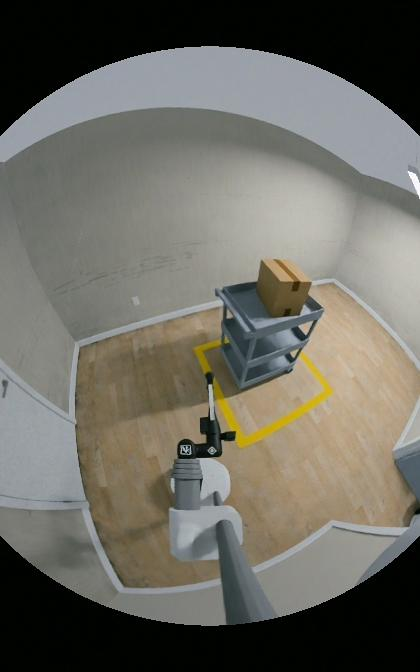

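Call:
{"fn": "move", "kwargs": {
  "r2": {"base":{"strafe_m":0.45}},
  "blocking": false,
  "cameras": []
}}

Call:
{"fn": "wait", "kwargs": {
  "seconds": 3.5,
  "cameras": []
}}

Call:
{"fn": "move", "kwargs": {
  "r2": {"base":{"translate_m":1.0}},
  "blocking": false,
  "cameras": []
}}

Call:
{"fn": "wait", "kwargs": {
  "seconds": 5,
  "cameras": ["r2_head_camera","r2_head_right_camera"]
}}

Scene clock: 1030.17 s.
earlier move: r1 moving
move: r2 moving
r1.base_odometry: x=-2.897 y=-1.352 heading=-2.298
r1.turned_by_wheels: +0.000
r1.turned_by_imu: +0.002
r1.base_tilt: forward=-1.6 right=+1.2
r1.lidar_m: 3.75 2.24 1.79 1.78 1.95 2.03 1.99 2.24 2.99 2.95 3.23 3.76
r1.base_status: translate_m moving
r1.joint_positions: lift_m=+0.500 arm_m=+0.000 wrist_yaw_rad=+3.196 wrist_pitch_rad=+0.002 wrist_roll_rad=+0.000 gripper_m=+0.056
r1.joint_status: not commanded
r1.measured_speeds: translate_m=+0.100 strafe_m=-0.001 rotate_rad=-0.006 lift_m=+0.000 arm_m=+0.000 wrist_yaw_rad=+0.000 wrist_pitch_rad=+0.000 wrist_roll_rad=+0.000
r1.motor_effort: lift_m=+22(22) arm_m=+4(4) wheel_0=+3(6) wheel_1=+5(6) wheel_2=-3(5)
r1.servo_current: wrist_yaw_rad=39(65) wrist_pitch_rad=39(46) wrist_roll_rad=52(59) gripper_m=46(46)
r1.hand_pose: x=-0.1219 y=+0.0715 z=+0.6774 quat_wxyz=(-0.027, -0.001, +0.000, +1.000) (m; r1's base frame)
r1.wrist_depth_mm: - 135 - - - - - / - 122 134 - - - - / - 124 160 - - - - / 108 135 212 - - - - / 213 - - - - - - / - - 194 - 187 - - / 1618 1499 1537 153 1576 1464 1661
r2.base_odometry: x=-5.098 y=-2.723 heading=+3.053
r2.turned_by_wheels: +0.000
r2.turned_by_imu: +0.001
r2.base_tilt: forward=-0.7 right=+0.1
r2.lidar_m: 1.03 1.85 1.19 1.02 1.01 1.17 0.94 0.95 1.06 1.85 1.35 0.82
r2.base_status: strafe_m moving
r2.joint_positions: lift_m=+0.690 arm_m=+0.000 wrist_yaw_rad=+0.001 wrist_pitch_rad=+0.004 wrist_roll_rad=+1.569 gripper_m=+0.090
r2.joint_status: not commanded
r2.measured_speeds: translate_m=+0.001 strafe_m=+0.142 rotate_rad=-0.007 lift_m=+0.000 arm_m=+0.000 wrist_yaw_rad=+0.000 wrist_pitch_rad=+0.000 wrist_roll_rad=+0.000
r2.motor_effort: lift_m=+19(19) arm_m=-4(4) wheel_0=-11(11) wheel_1=+10(11) wheel_2=+0(1)
r2.servo_current: wrist_yaw_rad=39(52) wrist_pitch_rad=46(46) wrist_roll_rad=52(52) gripper_m=52(52)
r2.hand_pose: x=+0.4594 y=-0.0870 z=+0.8670 quat_wxyz=(+0.708, +0.706, +0.002, -0.001) (m; r2's base frame)
r2.wrist_depth_mm: - - 878 530 - - 539 / - - - 668 - 683 - / - - - 798 - 1499 1098 / - - - - - 1618 1255 / - - - - - 1661 1229 / - - 189 - 189 1537 1205 / - - - - - 1499 1205
pictures: none
No camera images: "cameras" was empty.

Scene clock: 1032.50 s.
earlier move: r1 time_out; r2 done
r1.base_odometry: x=-3.040 y=-1.513 heading=-2.298
r1.turned_by_wheels: +0.000
r1.turned_by_imu: +0.000
r1.base_tilt: forward=-1.6 right=+1.3
r1.lidar_m: 3.53 2.21 1.77 1.75 1.93 2.24 2.23 2.48 3.02 2.97 3.27 3.58
r1.base_status: translate_m time_out
r1.joint_positions: lift_m=+0.500 arm_m=+0.000 wrist_yaw_rad=+3.196 wrist_pitch_rad=+0.002 wrist_roll_rad=+0.000 gripper_m=+0.056
r1.joint_status: not commanded
r1.measured_speeds: translate_m=+0.042 strafe_m=+0.001 rotate_rad=+0.001 lift_m=+0.000 arm_m=+0.000 wrist_yaw_rad=+0.000 wrist_pitch_rad=+0.000 wrist_roll_rad=+0.000
r1.motor_effort: lift_m=+22(22) arm_m=+4(4) wheel_0=+2(7) wheel_1=+2(7) wheel_2=-3(6)
r1.servo_current: wrist_yaw_rad=59(65) wrist_pitch_rad=33(52) wrist_roll_rad=46(65) gripper_m=39(52)
r1.hand_pose: x=-0.1219 y=+0.0715 z=+0.6774 quat_wxyz=(-0.027, -0.001, +0.000, +1.000) (m; r1's base frame)
r1.wrist_depth_mm: - 134 - - - - - / - 122 135 - - - - / - 124 160 - - - - / 108 135 211 - - - - / 213 - - - - - - / - - 194 - 187 - - / 1537 1537 1537 153 1576 1537 1618
r2.base_odometry: x=-5.135 y=-3.135 heading=+3.053
r2.turned_by_wheels: +0.000
r2.turned_by_imu: +0.001
r2.base_tilt: forward=-0.7 right=+0.1
r2.lidar_m: 1.72 1.58 0.76 0.64 0.63 0.74 1.09 1.07 1.21 2.06 1.07 1.05
r2.base_status: done
r2.joint_positions: lift_m=+0.690 arm_m=+0.000 wrist_yaw_rad=+0.001 wrist_pitch_rad=+0.004 wrist_roll_rad=+1.569 gripper_m=+0.090
r2.joint_status: not commanded
r2.measured_speeds: all 0
r2.motor_effort: lift_m=+19(19) arm_m=-4(4) wheel_0=-1(14) wheel_1=+0(12) wheel_2=+0(1)
r2.servo_current: wrist_yaw_rad=39(59) wrist_pitch_rad=46(52) wrist_roll_rad=46(65) gripper_m=46(59)
r2.hand_pose: x=+0.4594 y=-0.0870 z=+0.8670 quat_wxyz=(+0.708, +0.706, +0.002, -0.001) (m; r2's base frame)
r2.wrist_depth_mm: - - - - - 1661 1255 / - - - - - 1708 1205 / - - - - - 1661 1205 / - - - - - 1618 1205 / - - - - - 1537 1205 / - - 190 - 189 1464 1182 / - - - - - - 1205
wait: 2.33 of 3.5 s (r2 has come to rest)
pictures: none
No camera images: "cameras" was empty.

not run: a stop that you did not command came earlier in this reply.

not run: a stop that you did not command came earlier in this reply.


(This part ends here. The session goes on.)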